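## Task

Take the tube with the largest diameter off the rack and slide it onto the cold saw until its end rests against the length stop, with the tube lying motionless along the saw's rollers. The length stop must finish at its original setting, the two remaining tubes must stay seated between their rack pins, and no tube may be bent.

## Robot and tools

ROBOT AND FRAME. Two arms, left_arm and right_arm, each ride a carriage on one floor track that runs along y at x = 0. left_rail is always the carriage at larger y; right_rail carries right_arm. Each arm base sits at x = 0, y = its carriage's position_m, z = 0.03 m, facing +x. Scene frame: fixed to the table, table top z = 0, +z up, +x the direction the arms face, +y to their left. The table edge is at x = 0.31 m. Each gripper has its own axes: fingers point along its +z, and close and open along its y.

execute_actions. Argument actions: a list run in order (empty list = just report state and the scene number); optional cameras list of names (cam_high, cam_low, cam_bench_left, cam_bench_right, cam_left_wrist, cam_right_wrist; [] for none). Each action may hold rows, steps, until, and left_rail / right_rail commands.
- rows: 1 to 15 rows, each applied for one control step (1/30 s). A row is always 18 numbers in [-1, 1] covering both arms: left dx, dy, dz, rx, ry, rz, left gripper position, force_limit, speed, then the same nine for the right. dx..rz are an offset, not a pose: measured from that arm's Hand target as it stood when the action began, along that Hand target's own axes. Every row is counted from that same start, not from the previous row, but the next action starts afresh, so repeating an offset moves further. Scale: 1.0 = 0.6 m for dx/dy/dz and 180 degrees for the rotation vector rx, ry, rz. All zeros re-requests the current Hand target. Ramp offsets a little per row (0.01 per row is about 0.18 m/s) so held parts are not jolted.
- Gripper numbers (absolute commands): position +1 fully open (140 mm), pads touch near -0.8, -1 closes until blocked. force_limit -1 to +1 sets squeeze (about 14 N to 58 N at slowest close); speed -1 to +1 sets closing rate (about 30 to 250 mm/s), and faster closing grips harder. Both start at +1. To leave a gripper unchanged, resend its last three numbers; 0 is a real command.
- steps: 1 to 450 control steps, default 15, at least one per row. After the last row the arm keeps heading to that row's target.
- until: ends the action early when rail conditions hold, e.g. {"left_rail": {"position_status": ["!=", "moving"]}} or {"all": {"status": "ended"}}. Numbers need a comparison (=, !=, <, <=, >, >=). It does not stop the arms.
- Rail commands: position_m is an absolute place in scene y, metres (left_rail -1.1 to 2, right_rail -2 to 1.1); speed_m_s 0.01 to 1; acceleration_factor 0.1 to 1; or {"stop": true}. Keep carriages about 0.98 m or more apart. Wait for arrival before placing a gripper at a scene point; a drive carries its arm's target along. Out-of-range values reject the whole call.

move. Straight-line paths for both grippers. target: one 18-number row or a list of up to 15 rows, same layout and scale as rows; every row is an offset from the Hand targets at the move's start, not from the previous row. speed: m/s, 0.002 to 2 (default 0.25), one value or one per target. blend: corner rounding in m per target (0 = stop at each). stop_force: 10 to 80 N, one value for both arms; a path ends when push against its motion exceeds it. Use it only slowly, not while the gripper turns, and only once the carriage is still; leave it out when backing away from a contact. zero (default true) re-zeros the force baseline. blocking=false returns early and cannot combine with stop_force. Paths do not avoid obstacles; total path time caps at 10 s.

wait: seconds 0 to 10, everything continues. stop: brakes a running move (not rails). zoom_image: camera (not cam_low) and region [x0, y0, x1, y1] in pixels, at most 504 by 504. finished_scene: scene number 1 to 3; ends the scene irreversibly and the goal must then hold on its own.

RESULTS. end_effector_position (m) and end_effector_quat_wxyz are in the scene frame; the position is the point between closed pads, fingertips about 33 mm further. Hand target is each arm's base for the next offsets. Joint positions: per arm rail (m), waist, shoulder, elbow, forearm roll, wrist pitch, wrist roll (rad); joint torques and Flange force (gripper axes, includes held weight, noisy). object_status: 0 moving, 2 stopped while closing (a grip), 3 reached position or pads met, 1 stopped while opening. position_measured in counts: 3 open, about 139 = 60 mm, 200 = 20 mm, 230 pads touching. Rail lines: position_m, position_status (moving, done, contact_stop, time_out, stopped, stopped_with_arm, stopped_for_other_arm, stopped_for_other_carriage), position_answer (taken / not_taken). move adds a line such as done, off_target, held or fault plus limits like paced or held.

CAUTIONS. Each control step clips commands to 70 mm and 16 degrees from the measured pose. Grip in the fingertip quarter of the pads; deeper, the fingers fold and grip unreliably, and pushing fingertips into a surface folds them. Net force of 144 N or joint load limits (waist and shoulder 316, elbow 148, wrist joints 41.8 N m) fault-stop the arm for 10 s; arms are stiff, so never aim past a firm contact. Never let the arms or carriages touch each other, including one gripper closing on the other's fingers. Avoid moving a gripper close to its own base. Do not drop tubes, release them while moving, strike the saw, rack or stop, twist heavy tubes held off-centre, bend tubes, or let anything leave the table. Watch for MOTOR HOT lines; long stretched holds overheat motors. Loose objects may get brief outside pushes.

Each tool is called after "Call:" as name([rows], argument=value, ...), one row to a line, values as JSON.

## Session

Call:
execute_actions(actions=[])

Call:
zoom_image(camera="cam_bench_right", region=[330, 310, 580, 450])

Call:
zoom_image(camera="cam_left_wrist", region=[200, 200, 480, 420])

Scene clock: 0.00 s.
left_arm: end_effector_position=(+0.6600, +0.7706, +0.4937) position_measured=3 object_status=3 end_effector_quat_wxyz=(+0.000, +1.000, +0.000, +0.000) | right_arm: end_effector_position=(+0.6600, -1.1919, +0.4937) position_measured=3 object_status=3 end_effector_quat_wxyz=(+0.000, +1.000, +0.000, +0.000)
Joint positions: left_arm=[0.771 -0.053 0.164 1.35 0 1.628 1.518] | right_arm=[-1.191 -0.053 0.164 1.35 0 1.628 1.518]
Joint velocities: within noise
Joint torques (N m): no reading
Flange force (N): no reading
Hand target: left_arm +0.6600, +0.7706, +0.4937; +0.000, +1.000, +0.000, +0.000 | right_arm +0.6600, -1.1919, +0.4937; +0.000, +1.000, +0.000, +0.000
Tool commands: left_gripper/position=+1.0 left_gripper/force_limit=+1.0 left_gripper/speed=+1.0 right_gripper/position=+1.0 right_gripper/force_limit=+1.0 right_gripper/speed=+1.0
left_rail: position_m=0.771 position_status=done
right_rail: position_m=-1.191 position_status=done

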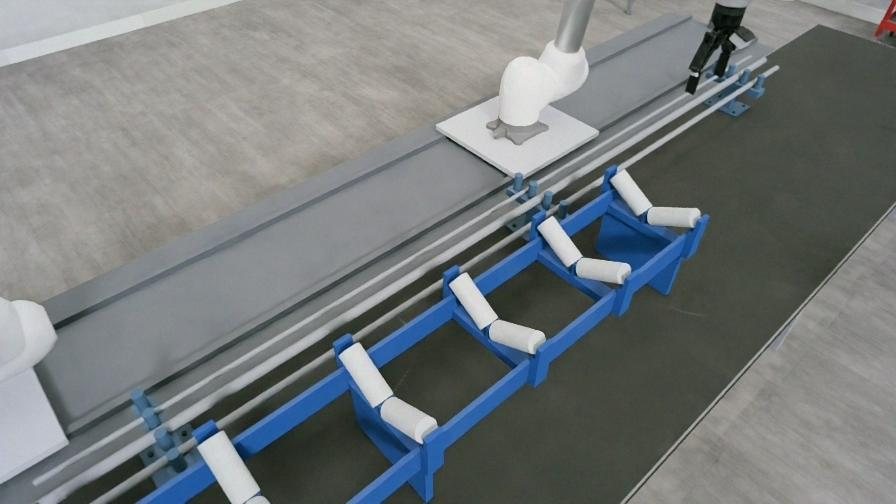

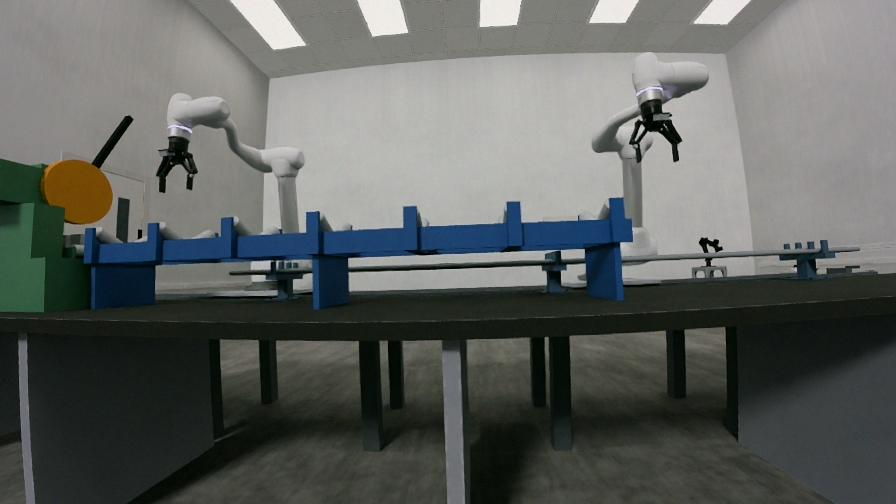

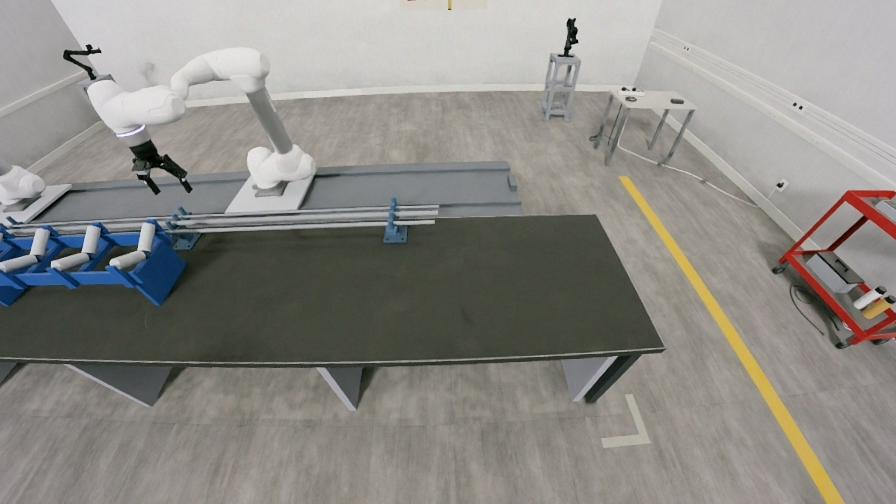

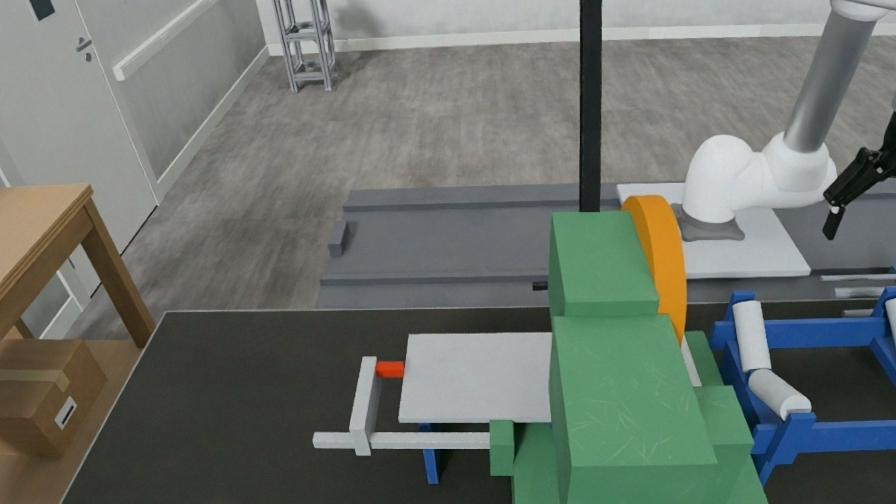

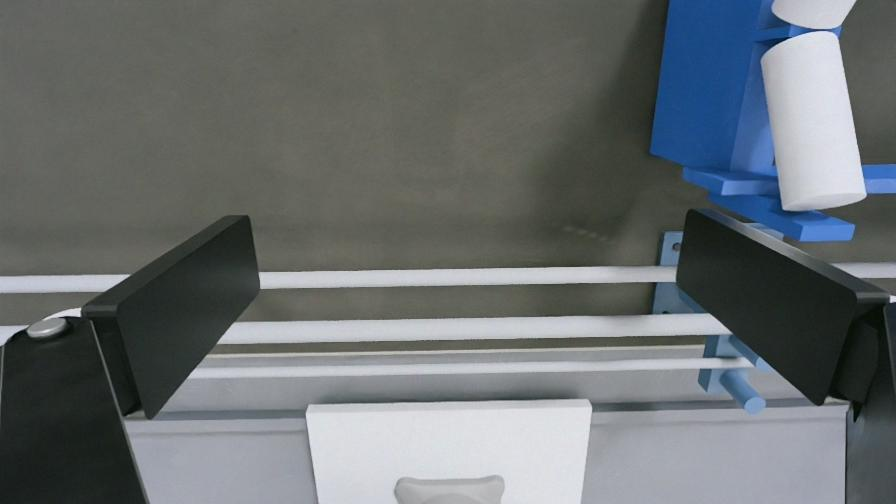

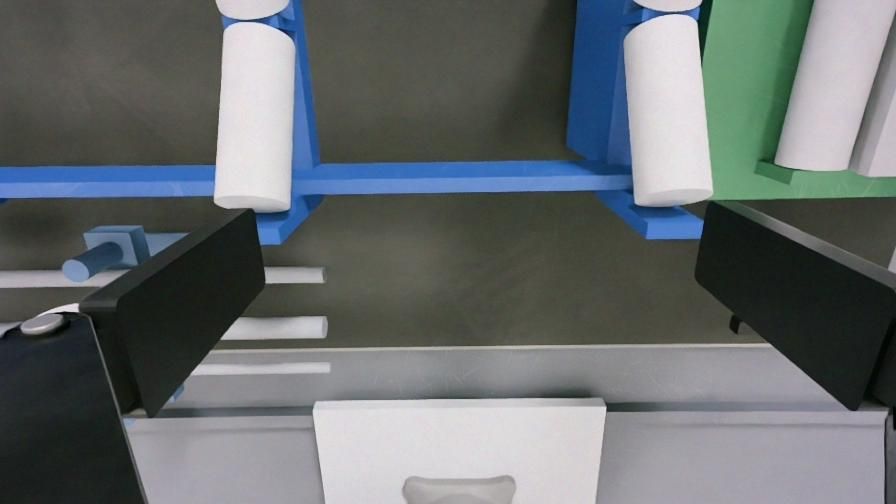

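Scaled by 2.016 from the camera's 896x504 image, which has a finer 1280x720 frame.

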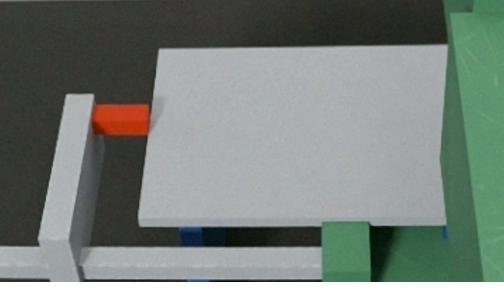

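Scaled by 1.800 from the camera's 896x504 image, which has a finer 1280x720 frame.

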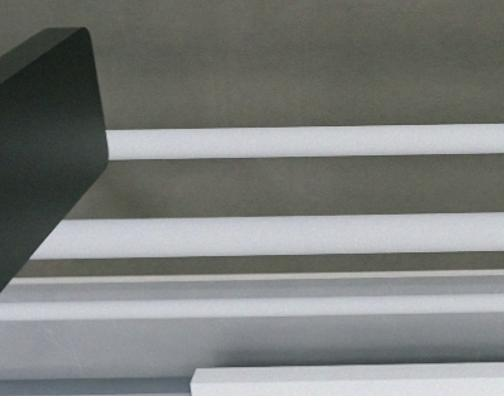

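Call:
move(target=[-0.38, -1.0, 0.156, 0, 0, 0.5, -0.16, 0, 0, -0.38, -0.2, 0.156, 0, 0, -0.5, -0.16, 0, 0], speed=0.3, blocking=false, cameras=[])

Call:
execute_actions([
  {"left_rail": {"position_m": 1.16}, "right_rail": {"position_m": -0.46}, "steps": 200, "until": {"all": {"status": "ended"}}},
], cameras=["cam_left_wrist", "cam_right_wrist", "cam_high"])

Scene clock: 3.77 s.
left_arm: end_effector_position=(+0.6303, +0.8473, +0.4816) position_measured=101 object_status=0 end_effector_quat_wxyz=(-0.002, +0.995, -0.099, -0.001) end_effector_velocity=(-0.086, +0.223, -0.034) end_effector_angular_velocity=(+0.003, +0.001, -0.586) | right_arm: end_effector_position=(+0.6292, -1.1757, +0.4810) position_measured=101 object_status=0 end_effector_quat_wxyz=(+0.000, +0.994, +0.105, +0.000) end_effector_velocity=(-0.086, +0.045, -0.035) end_effector_angular_velocity=(+0.001, +0.000, +0.592)
Joint positions: left_arm=[0.771 0.064 0.122 1.42 0.004 1.601 1.833] | right_arm=[-1.191 -0.03 0.113 1.431 -0.001 1.598 1.33]
Joint velocities: left_arm=[0 0.357 -0.099 0.173 0.004 -0.077 0.943] | right_arm=[0 0.068 -0.14 0.221 0.001 -0.081 -0.525]
Joint torques (N m): left_arm=[1.24 -55.7 -45.22 4.45 0.21 0.52] | right_arm=[-1.08 -50.55 -41.73 4.32 0.02 0.21]
Flange force (N): left_arm=[-4.1 4.1 5.1] | right_arm=[-4.3 -2.1 0.6]
Hand target: left_arm +0.6221, +0.8702, +0.4781; +0.000, +0.992, -0.130, +0.000 | right_arm +0.6221, -1.1720, +0.4781; +0.000, +0.992, +0.130, +0.000
Tool commands: left_gripper/position=-0.16 left_gripper/force_limit=+0.0 left_gripper/speed=+0.0 right_gripper/position=-0.16 right_gripper/force_limit=+0.0 right_gripper/speed=+0.0
Off the commanded pose: left_arm 0.566 m, 79 deg | right_arm 0.237 m, 78 deg.
left_rail: position_m=0.771 position_status=done
right_rail: position_m=-1.191 position_status=done
move: running
No camera images: "cameras" was empty.

Scene clock: 5.93 s.
left_arm: end_effector_position=(+0.4430, +1.7278, +0.4048) position_measured=149 object_status=3 end_effector_quat_wxyz=(-0.001, +0.737, -0.676, -0.002) end_effector_velocity=(-0.087, +0.228, -0.037) end_effector_angular_velocity=(-0.003, +0.002, -0.595) | right_arm: end_effector_position=(+0.4423, -0.3461, +0.4042) position_measured=149 object_status=3 end_effector_quat_wxyz=(+0.000, +0.732, +0.681, +0.000) end_effector_velocity=(-0.086, +0.046, -0.035) end_effector_angular_velocity=(+0.001, -0.001, +0.594)
Joint positions: left_arm=[1.16 0.859 0.263 1.386 0.004 1.491 3.915] | right_arm=[-0.46 0.177 -0.163 1.837 -0.001 1.468 0.249]
Joint velocities: left_arm=[0 0.299 0.211 -0.207 -0.002 -0.005 0.894] | right_arm=[0 0.132 -0.115 0.157 0.001 -0.043 -0.462]
Joint torques (N m): left_arm=[4.13 -69.09 -42.9 4.35 0.19 0.02] | right_arm=[-0.24 -22.07 -42.08 4.43 -0.21 0.03]
Flange force (N): left_arm=[4.6 -4.1 2.0] | right_arm=[-0.9 -5.4 0.3]
Hand target: left_arm +0.4355, +1.7501, +0.4015; +0.000, +0.716, -0.698, +0.000 | right_arm +0.4355, -0.3424, +0.4015; +0.000, +0.716, +0.698, +0.000
Tool commands: left_gripper/position=-0.16 left_gripper/force_limit=+0.0 left_gripper/speed=+0.0 right_gripper/position=-0.16 right_gripper/force_limit=+0.0 right_gripper/speed=+0.0
Off the commanded pose: left_arm 0.034 m, 5 deg | right_arm 0.012 m, 4 deg.
left_rail: position_m=1.160 position_status=done
right_rail: position_m=-0.460 position_status=done
earlier move: running
Images, in order (width x height): cam_high 896x504, cam_left_wrist 896x504, cam_right_wrist 896x504.

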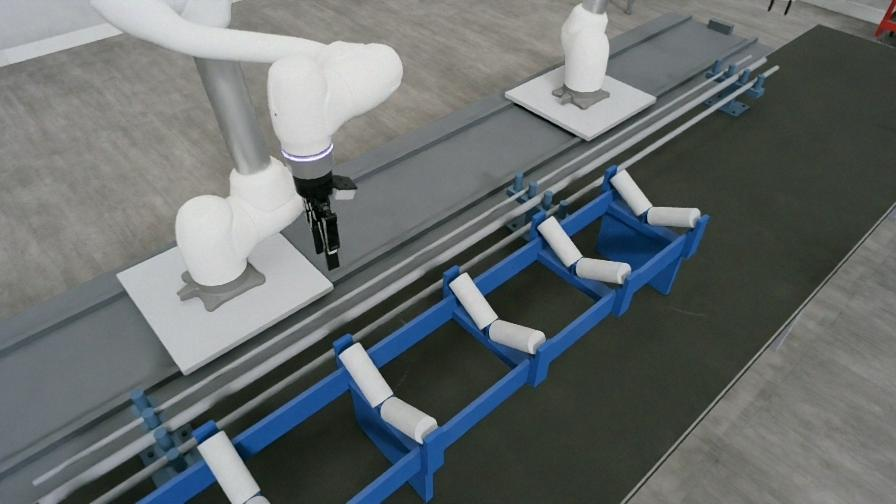

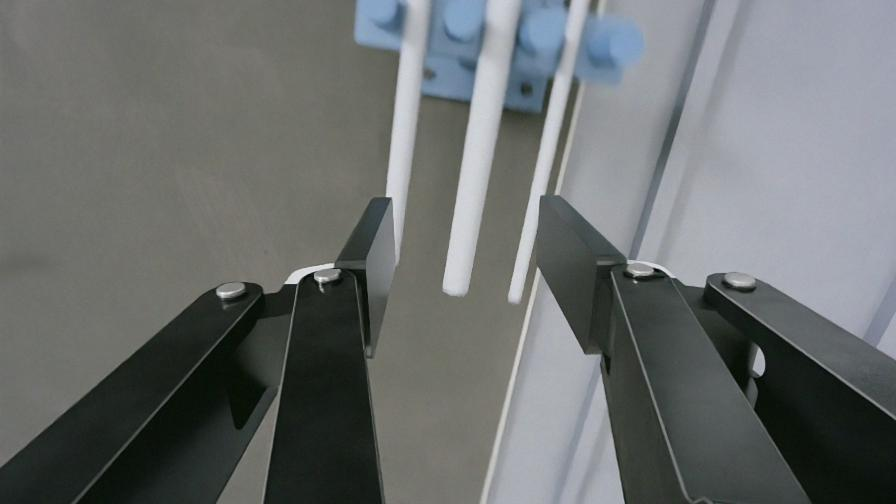

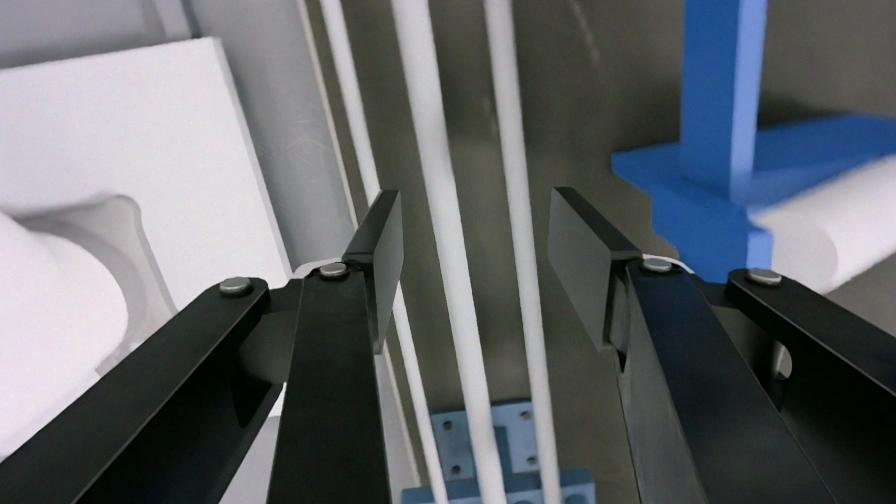

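Call:
wait(seconds=0.6, cameras=["cam_left_wrist", "cam_right_wrist"])

Call:
zoom_image(camera="cam_right_wrist", region=[350, 60, 650, 180])

Call:
zoom_image(camera="cam_left_wrist", region=[320, 100, 570, 350])

Scene clock: 6.47 s.
left_arm: end_effector_position=(+0.4320, +1.7595, +0.4001) position_measured=149 object_status=3 end_effector_quat_wxyz=(+0.000, +0.707, -0.707, +0.000) | right_arm: end_effector_position=(+0.4320, -0.3405, +0.4001) position_measured=149 object_status=3 end_effector_quat_wxyz=(+0.000, +0.707, +0.707, +0.000)
Joint positions: left_arm=[1.16 0.9 0.296 1.352 0 1.494 4.041] | right_arm=[-0.46 0.193 -0.177 1.855 0 1.463 0.193]
Joint torques (N m): left_arm=[2.28 -73.84 -44.83 4.37 0.41 0.15] | right_arm=[-1.04 -20.67 -42.82 4.36 0.02 0.28]
Flange force (N): left_arm=[5.6 0.2 4.8] | right_arm=[0.0 -6.6 2.1]
Hand target: left_arm +0.4320, +1.7595, +0.4001; +0.000, +0.707, -0.707, +0.000 | right_arm +0.4320, -0.3405, +0.4001; +0.000, +0.707, +0.707, +0.000
Tool commands: left_gripper/position=-0.16 left_gripper/force_limit=+0.0 left_gripper/speed=+0.0 right_gripper/position=-0.16 right_gripper/force_limit=+0.0 right_gripper/speed=+0.0
Off the commanded pose: left_arm 0.000 m, 0 deg | right_arm 0.000 m, 0 deg.
left_rail: position_m=1.160 position_status=done
right_rail: position_m=-0.460 position_status=done
earlier move: done
wait: 0.00 of 0.6 s (the move ended)
Images, in order (width x height): cam_left_wrist 896x504, cam_right_wrist 896x504.

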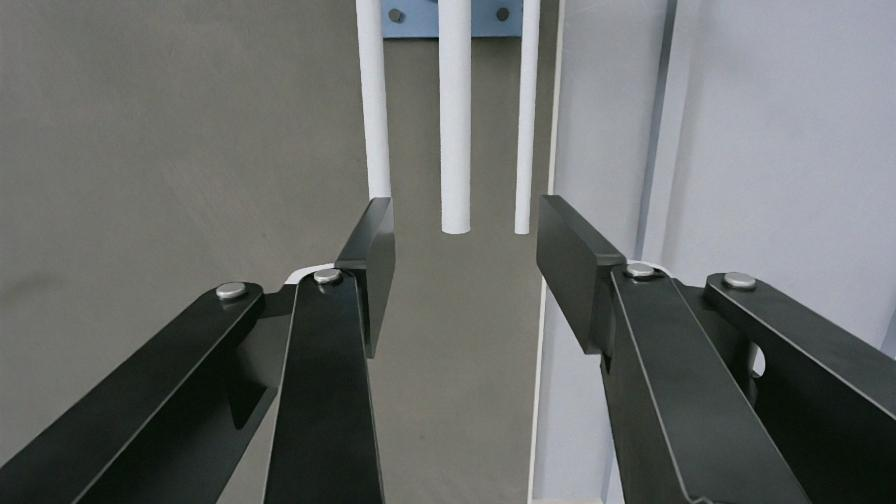

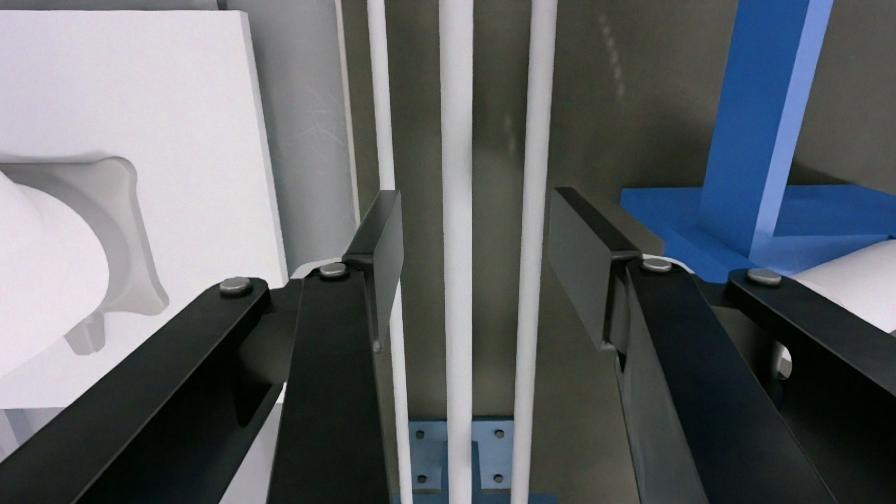

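Scaled by 1.680 from the camera's 896x504 image, which has a finer 1280x720 frame.

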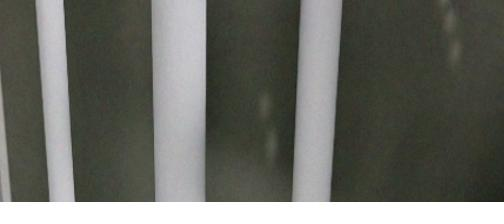

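Scaled by 2.016 from the camera's 896x504 image, which has a finer 1280x720 frame.

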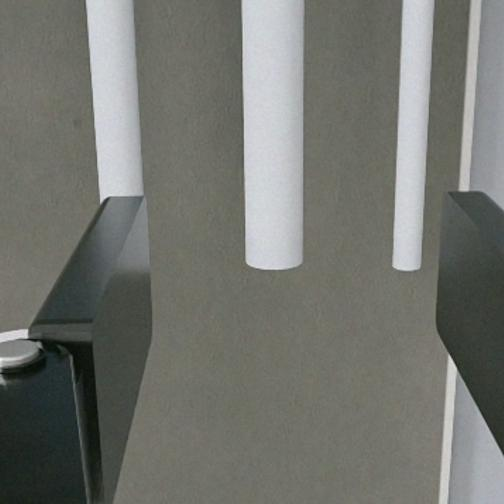

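Call:
move(target=[0, -0.0017, 0.2833, 0, 0, 0, -0.16, 0, 0, 0, -0.0025, 0.2833, 0, 0, 0, -0.16, 0, 0], speed=0.25, cameras=["cam_left_wrist", "cam_right_wrist", "cam_bench_left"])

Call:
zoom_image(camera="cam_right_wrist", region=[300, 60, 650, 180])

Call:
zoom_image(camera="cam_bench_left", region=[370, 180, 430, 230])

Scene clock: 9.10 s.
left_arm: end_effector_position=(+0.4330, +1.7595, +0.2301) position_measured=149 object_status=3 end_effector_quat_wxyz=(+0.000, +0.707, -0.707, +0.000) | right_arm: end_effector_position=(+0.4305, -0.3405, +0.2301) position_measured=149 object_status=3 end_effector_quat_wxyz=(+0.000, +0.707, +0.707, +0.000)
Joint positions: left_arm=[1.16 0.899 0.357 1.58 0 1.204 4.04] | right_arm=[-0.46 0.193 -0.098 2.107 0 1.133 0.193]
Joint torques (N m): left_arm=[2.66 -77.69 -42.01 4.18 0.57 0.07] | right_arm=[-1.05 -24.29 -39.14 3.99 -0.1 0.31]
Flange force (N): left_arm=[4.8 -1.3 4.7] | right_arm=[-0.3 -8.0 -0.9]
Hand target: left_arm +0.4330, +1.7595, +0.2301; +0.000, +0.707, -0.707, +0.000 | right_arm +0.4305, -0.3405, +0.2301; +0.000, +0.707, +0.707, +0.000
Off the commanded pose: left_arm 0.000 m, 0 deg | right_arm 0.000 m, 0 deg.
left_rail: position_m=1.160 position_status=done
right_rail: position_m=-0.460 position_status=done
move: done
Images, in order (width x height): cam_bench_left 896x504, cam_left_wrist 896x504, cam_right_wrist 896x504.

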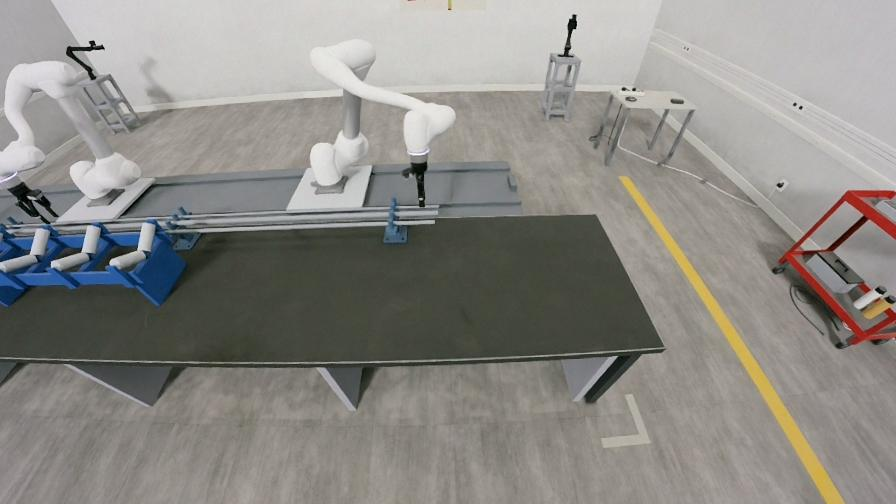

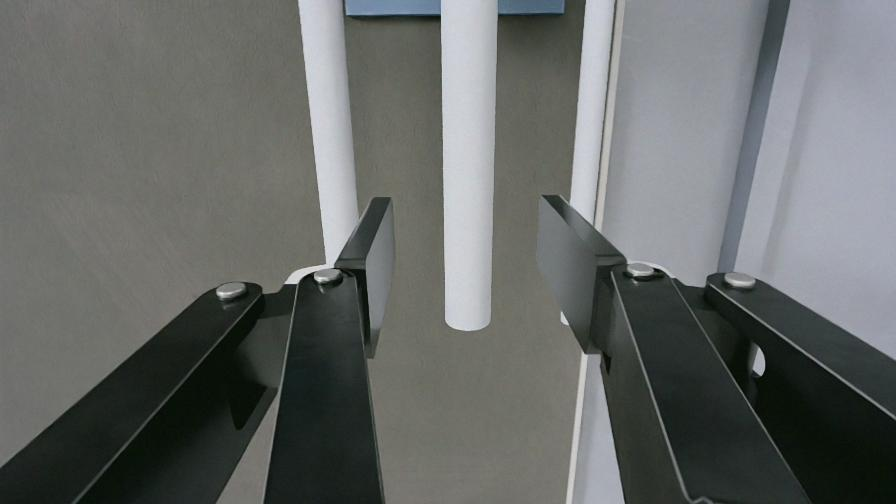

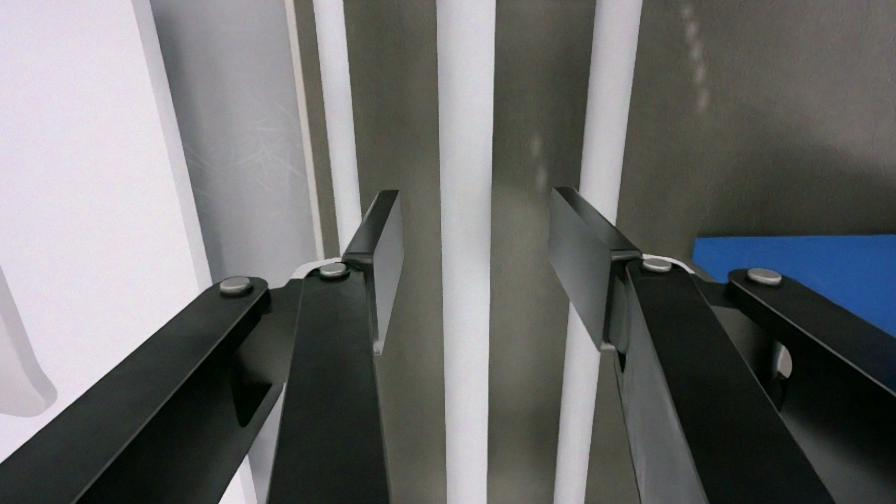

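Scaled by 1.440 from the camera's 896x504 image, which has a finer 1280x720 frame.

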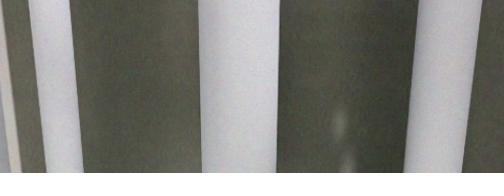

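Scaled by 8.400 from the camera's 896x504 image, which has a finer 1280x720 frame.

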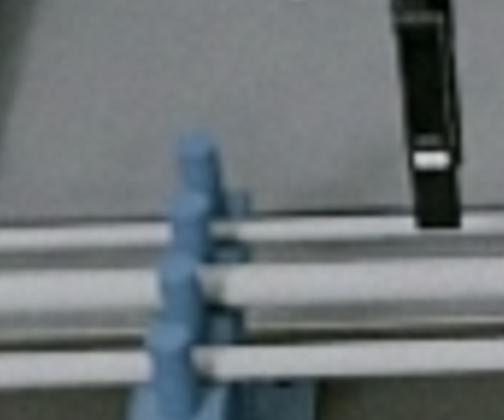

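Call:
move(target=[0, 0.0078, 0.1302, 0, 0, 0, -0.16, 0, 0, 0, -0.0008, 0.1302, 0, 0, 0, -0.16, 0, 0], speed=0.12, cameras=["cam_left_wrist", "cam_right_wrist", "cam_bench_left"])

Call:
zoom_image(camera="cam_bench_left", region=[370, 180, 430, 230])

Scene clock: 12.83 s.
left_arm: end_effector_position=(+0.4283, +1.7595, +0.1520) position_measured=149 object_status=3 end_effector_quat_wxyz=(+0.000, +0.707, -0.707, +0.000) | right_arm: end_effector_position=(+0.4300, -0.3405, +0.1520) position_measured=149 object_status=3 end_effector_quat_wxyz=(+0.000, +0.707, +0.707, +0.000)
Joint positions: left_arm=[1.16 0.904 0.406 1.663 0 1.072 4.045] | right_arm=[-0.46 0.194 -0.024 2.2 0 0.966 0.194]
Joint torques (N m): left_arm=[2.36 -79.21 -39.49 3.87 0.48 0.11] | right_arm=[-1.1 -28.8 -35.04 3.59 0.01 0.3]
Flange force (N): left_arm=[6.2 0.2 2.3] | right_arm=[0.3 -6.4 -2.4]
Hand target: left_arm +0.4283, +1.7595, +0.1520; +0.000, +0.707, -0.707, +0.000 | right_arm +0.4300, -0.3405, +0.1520; +0.000, +0.707, +0.707, +0.000
Off the commanded pose: left_arm 0.000 m, 0 deg | right_arm 0.000 m, 0 deg.
left_rail: position_m=1.160 position_status=done
right_rail: position_m=-0.460 position_status=done
move: done
Images, in order (width x height): cam_bench_left 896x504, cam_left_wrist 896x504, cam_right_wrist 896x504.

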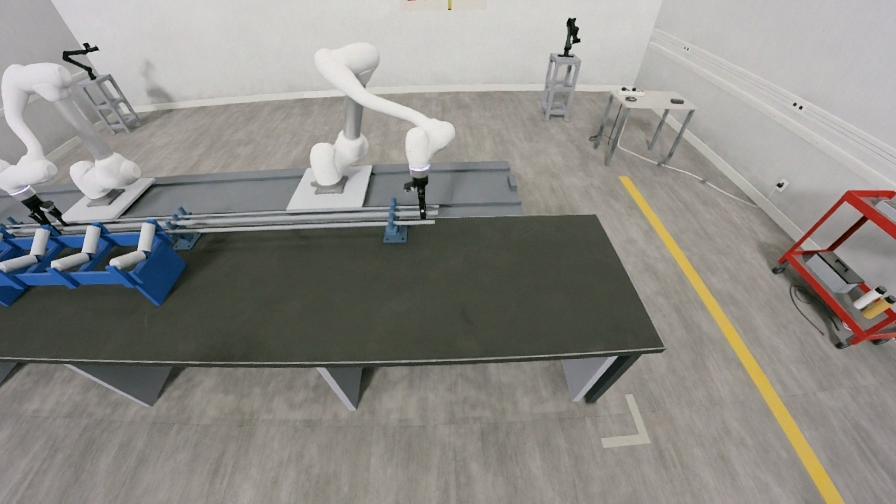

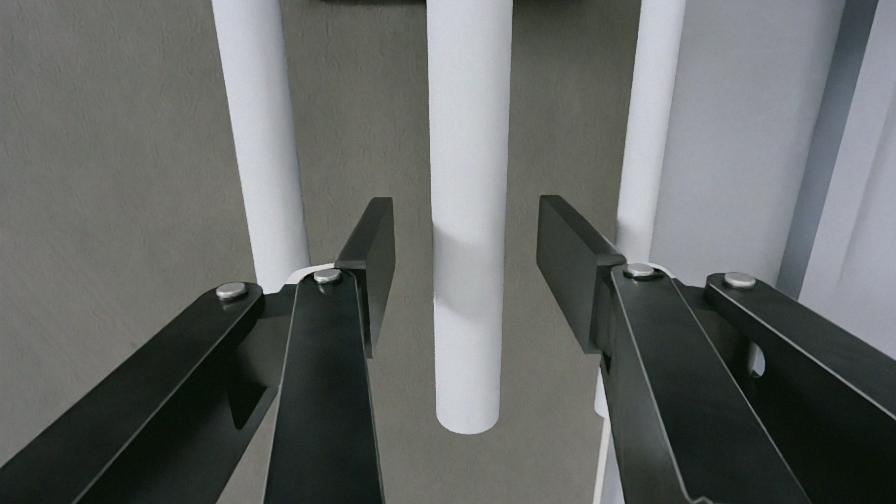

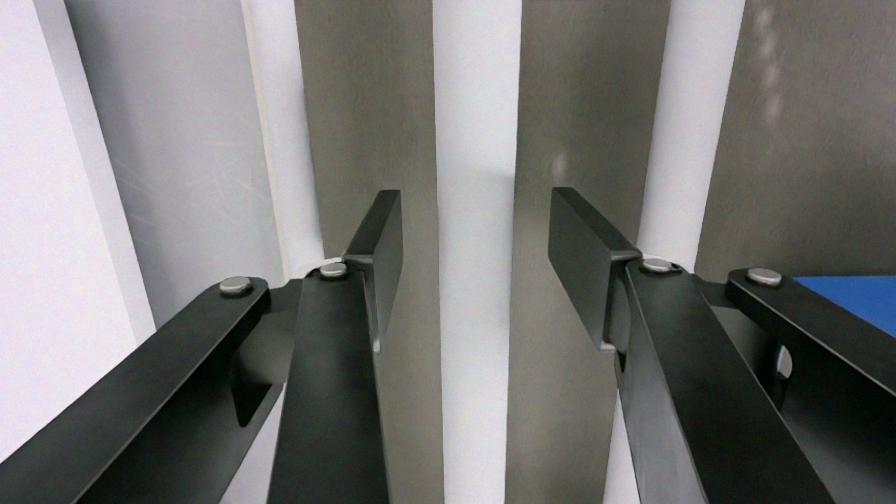

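Scaled by 8.400 from the camera's 896x504 image, which has a finer 1280x720 frame.

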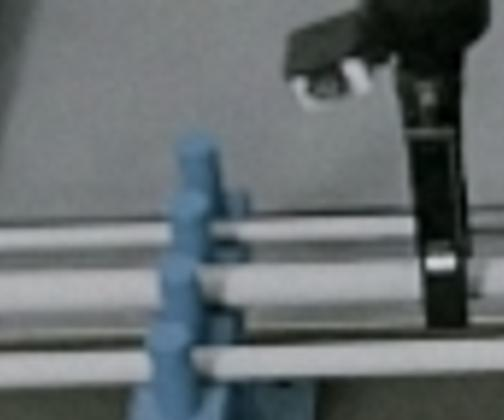

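Call:
move(target=[0, 0.0012, -0.001, 0, 0, 0, -1, 0.5, -0.9, 0, 0, -0.001, 0, 0, 0, -1, 0.5, -0.9], speed=0.05, cameras=["cam_left_wrist", "cam_right_wrist"])

Scene clock: 15.00 s.
left_arm: end_effector_position=(+0.4276, +1.7595, +0.1526) position_measured=195 object_status=0 end_effector_quat_wxyz=(+0.000, +0.707, -0.707, +0.000) | right_arm: end_effector_position=(+0.4300, -0.3405, +0.1526) position_measured=195 object_status=0 end_effector_quat_wxyz=(+0.000, +0.707, +0.707, +0.000)
Joint positions: left_arm=[1.16 0.904 0.405 1.664 0 1.073 4.046] | right_arm=[-0.46 0.194 -0.025 2.199 0 0.967 0.194]
Joint torques (N m): left_arm=[2.51 -76.68 -36.85 4.06 0.71 0.16] | right_arm=[-0.66 -27.69 -34.04 3.75 -0.27 0.39]
Flange force (N): left_arm=[4.0 -1.6 -0.5] | right_arm=[-1.1 -6.2 -5.3]
Hand target: left_arm +0.4276, +1.7595, +0.1526; +0.000, +0.707, -0.707, +0.000 | right_arm +0.4300, -0.3405, +0.1526; +0.000, +0.707, +0.707, +0.000
Off the commanded pose: left_arm 0.000 m, 0 deg | right_arm 0.000 m, 0 deg.
left_rail: position_m=1.160 position_status=done
right_rail: position_m=-0.460 position_status=done
move: done
Images, in order (width x height): cam_left_wrist 896x504, cam_right_wrist 896x504.

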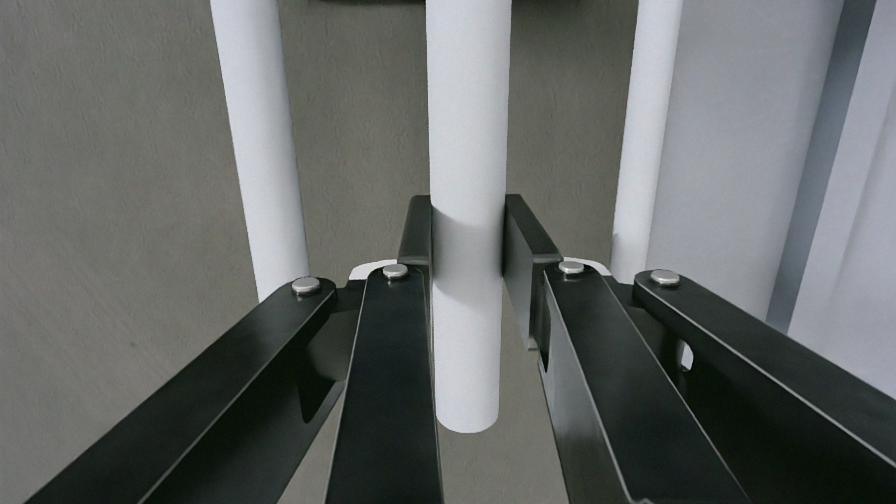

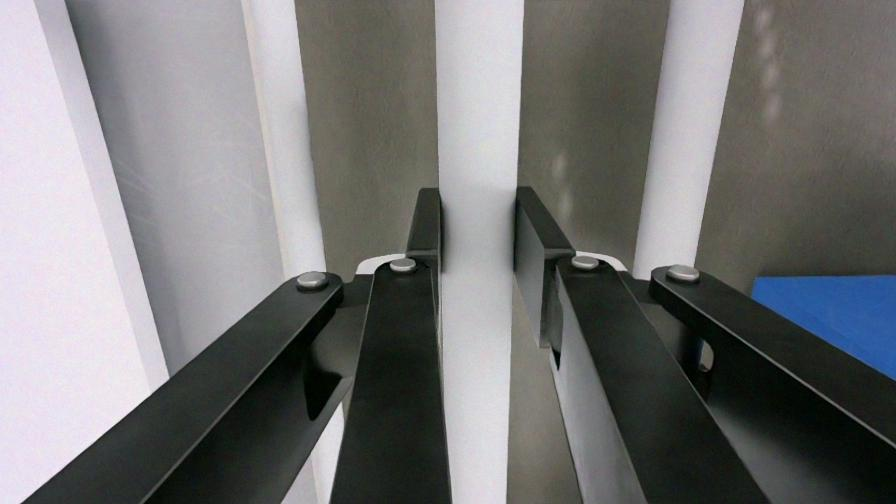

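Call:
move([
  [0, 0, -0.433, 0, 0, 0, -1, 0.5, -0.9, 0, 0, -0.433, 0, 0, 0, -1, 0.5, -0.9],
  [0.395, -0.5357, -0.3457, 0, 0, 0, -1, 0.5, -0.9, -0.395, 0.5317, -0.3457, 0, 0, 0, -1, 0.5, -0.9],
], speed=[0.18, 0.24], blend=[0.04, 0], cameras=["cam_left_wrist", "cam_right_wrist", "cam_low", "cam_bench_right"])

Call:
zoom_image(camera="cam_bench_right", region=[640, 260, 896, 504])

Call:
zoom_image(camera="cam_right_wrist", region=[180, 150, 760, 280])

Scene clock: 19.43 s.
left_arm: end_effector_position=(+0.7490, +1.5225, +0.3600) position_measured=195 object_status=2 end_effector_quat_wxyz=(+0.000, +0.707, -0.707, +0.000) | right_arm: end_effector_position=(+0.7490, -0.5775, +0.3600) position_measured=195 object_status=2 end_effector_quat_wxyz=(+0.000, +0.707, +0.707, +0.000)
Joint positions: left_arm=[1.16 0.409 0.458 1.195 0 1.488 3.551] | right_arm=[-0.46 -0.201 0.334 1.372 0 1.435 -0.201]
Joint torques (N m): left_arm=[-2.59 -95.16 -47.01 2.09 1.52 0.15] | right_arm=[3.14 -80.9 -47.35 6.92 0.5 0.3]
Flange force (N): left_arm=[-1.9 2.9 11.0] | right_arm=[-3.9 -5.1 11.5]
Hand target: left_arm +0.7490, +1.5225, +0.3600; +0.000, +0.707, -0.707, +0.000 | right_arm +0.7490, -0.5776, +0.3600; +0.000, +0.707, +0.707, +0.000
Off the commanded pose: left_arm 0.000 m, 0 deg | right_arm 0.000 m, 0 deg.
left_rail: position_m=1.160 position_status=done
right_rail: position_m=-0.460 position_status=done
move: done
Images, in order (width x height): cam_low 896x504, cam_bench_right 896x504, cam_left_wrist 896x504, cam_right_wrist 896x504.

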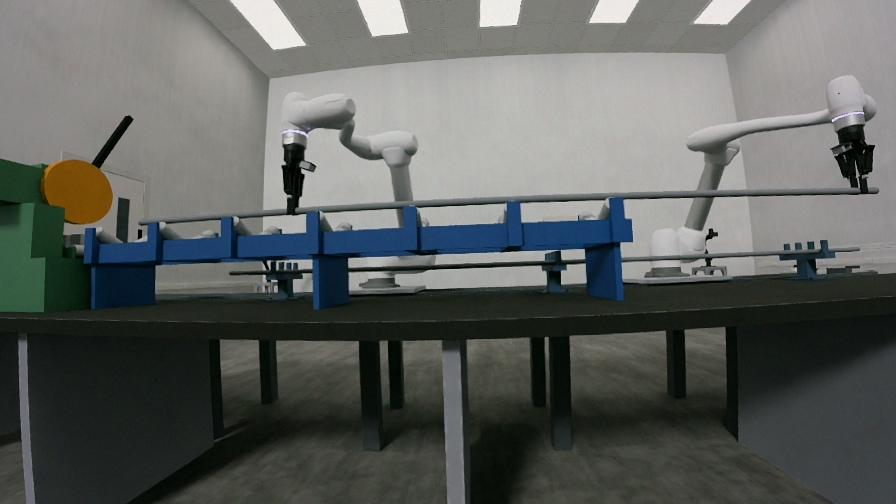

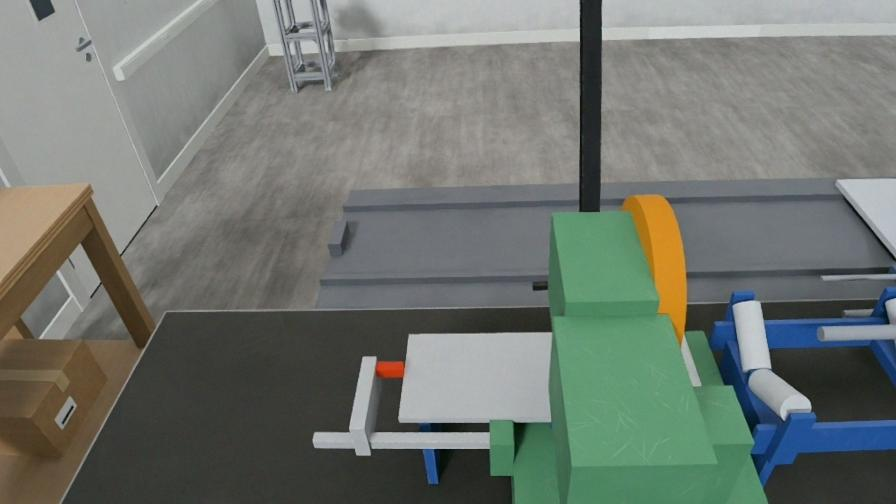

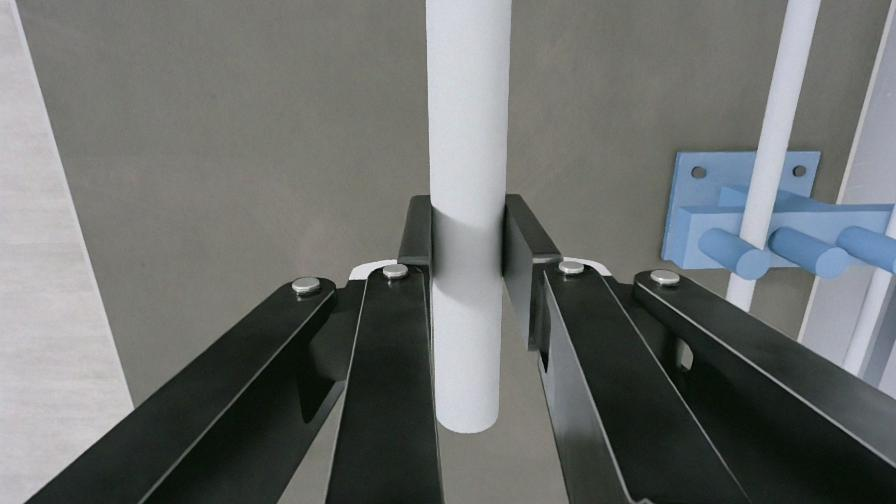

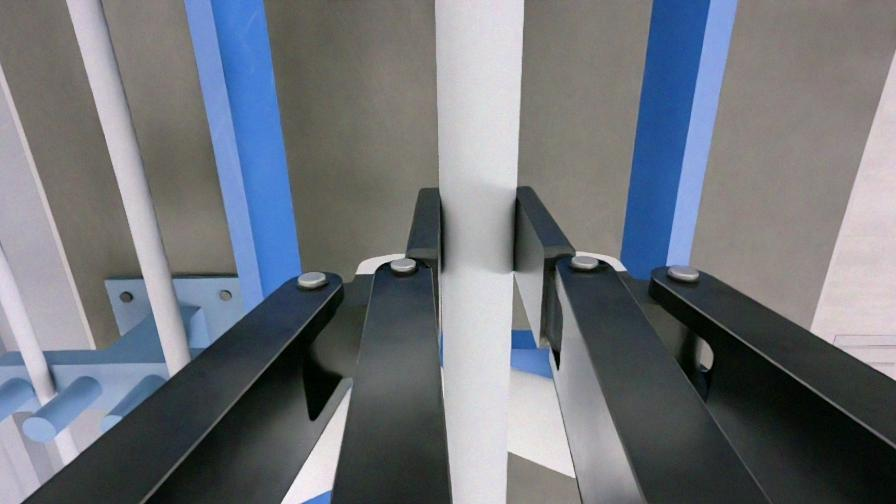

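Scaled by 1.969 from the camera's 896x504 image, which has a finer 1280x720 frame.

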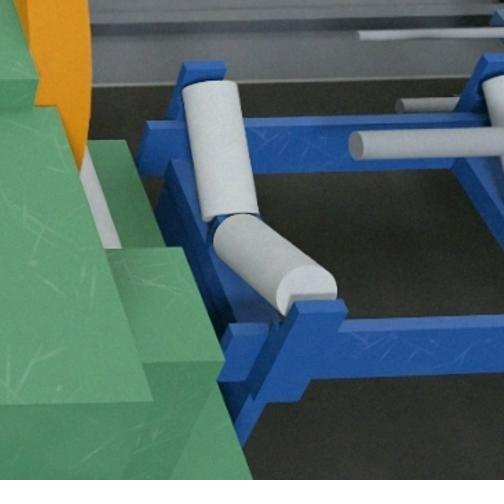

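Region (180, 150, 760, 280) is 580x130 pixels. A region can be at most 504 by 504 pixels.

Call:
move([
  [0, 0.0035, 0.0833, 0, 0, 0, -1, 0.5, -0.9, 0, -0.0035, 0.0833, 0, 0, 0, -1, 0.5, -0.9],
  [0, 0.0035, 0.1333, 0, 0, 0, -1, 0.5, -0.9, 0, -0.0035, 0.1333, 0, 0, 0, -1, 0.5, -0.9],
], speed=[0.1, 0.02], stop_force=10, cameras=["cam_right_wrist", "cam_bench_right"])

Call:
zoom_image(camera="cam_bench_right", region=[640, 260, 896, 504])

Scene clock: 23.20 s.
left_arm: end_effector_position=(+0.7469, +1.5225, +0.2800) position_measured=195 object_status=2 end_effector_quat_wxyz=(+0.000, +0.707, -0.707, +0.000) | right_arm: end_effector_position=(+0.7469, -0.5775, +0.2838) position_measured=195 object_status=2 end_effector_quat_wxyz=(+0.000, +0.707, +0.707, +0.000)
Joint positions: left_arm=[1.16 0.41 0.475 1.314 0 1.352 3.552] | right_arm=[-0.46 -0.202 0.356 1.482 0 1.304 -0.202]
Joint torques (N m): left_arm=[-2.9 -89.32 -41.94 2.13 1.32 0.19] | right_arm=[4.46 -58.29 -33.48 6.98 -2 0.35]
Flange force (N): left_arm=[-1.7 3.1 2.9] | right_arm=[-4.2 -12.8 -19.1]
Hand target: left_arm +0.7469, +1.5225, +0.2800; +0.000, +0.707, -0.707, +0.000 | right_arm +0.7469, -0.5775, +0.2838; +0.000, +0.707, +0.707, +0.000 (not the last commanded pose)
Off the commanded pose: left_arm 0.000 m, 0 deg | right_arm 0.004 m, 0 deg.
left_rail: position_m=1.160 position_status=done
right_rail: position_m=-0.460 position_status=done
move: contact (right_arm)
Images, in order (width x height): cam_bench_right 896x504, cam_right_wrist 896x504.

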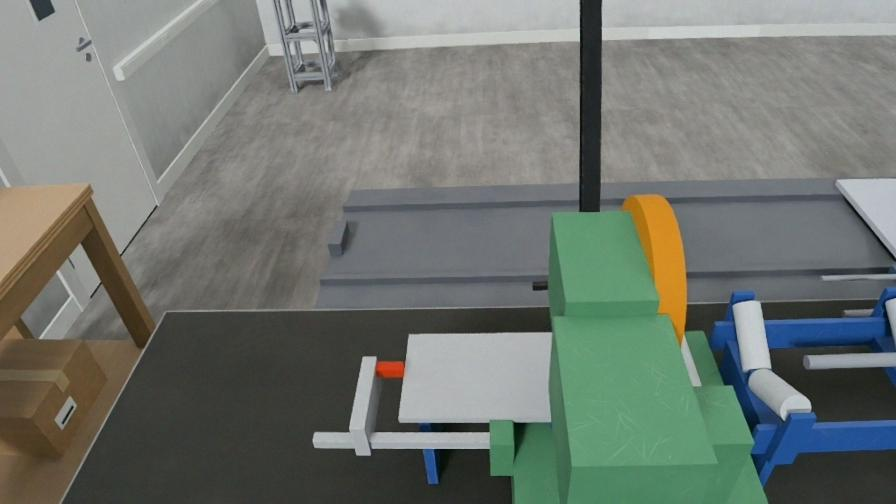

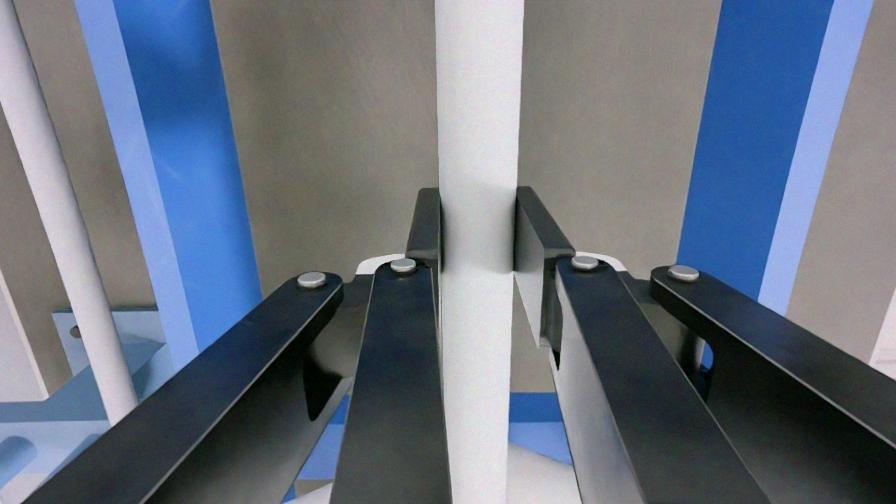

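Scaled by 1.969 from the camera's 896x504 image, which has a finer 1280x720 frame.

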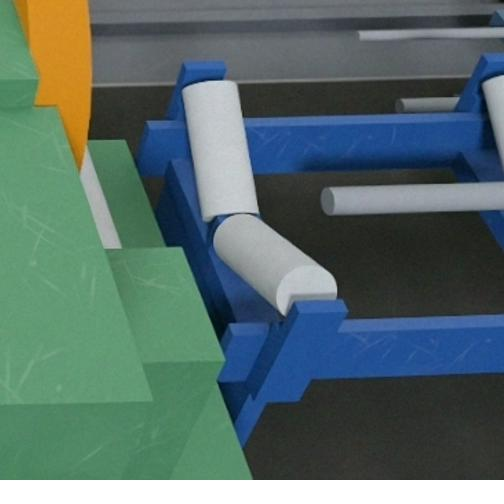

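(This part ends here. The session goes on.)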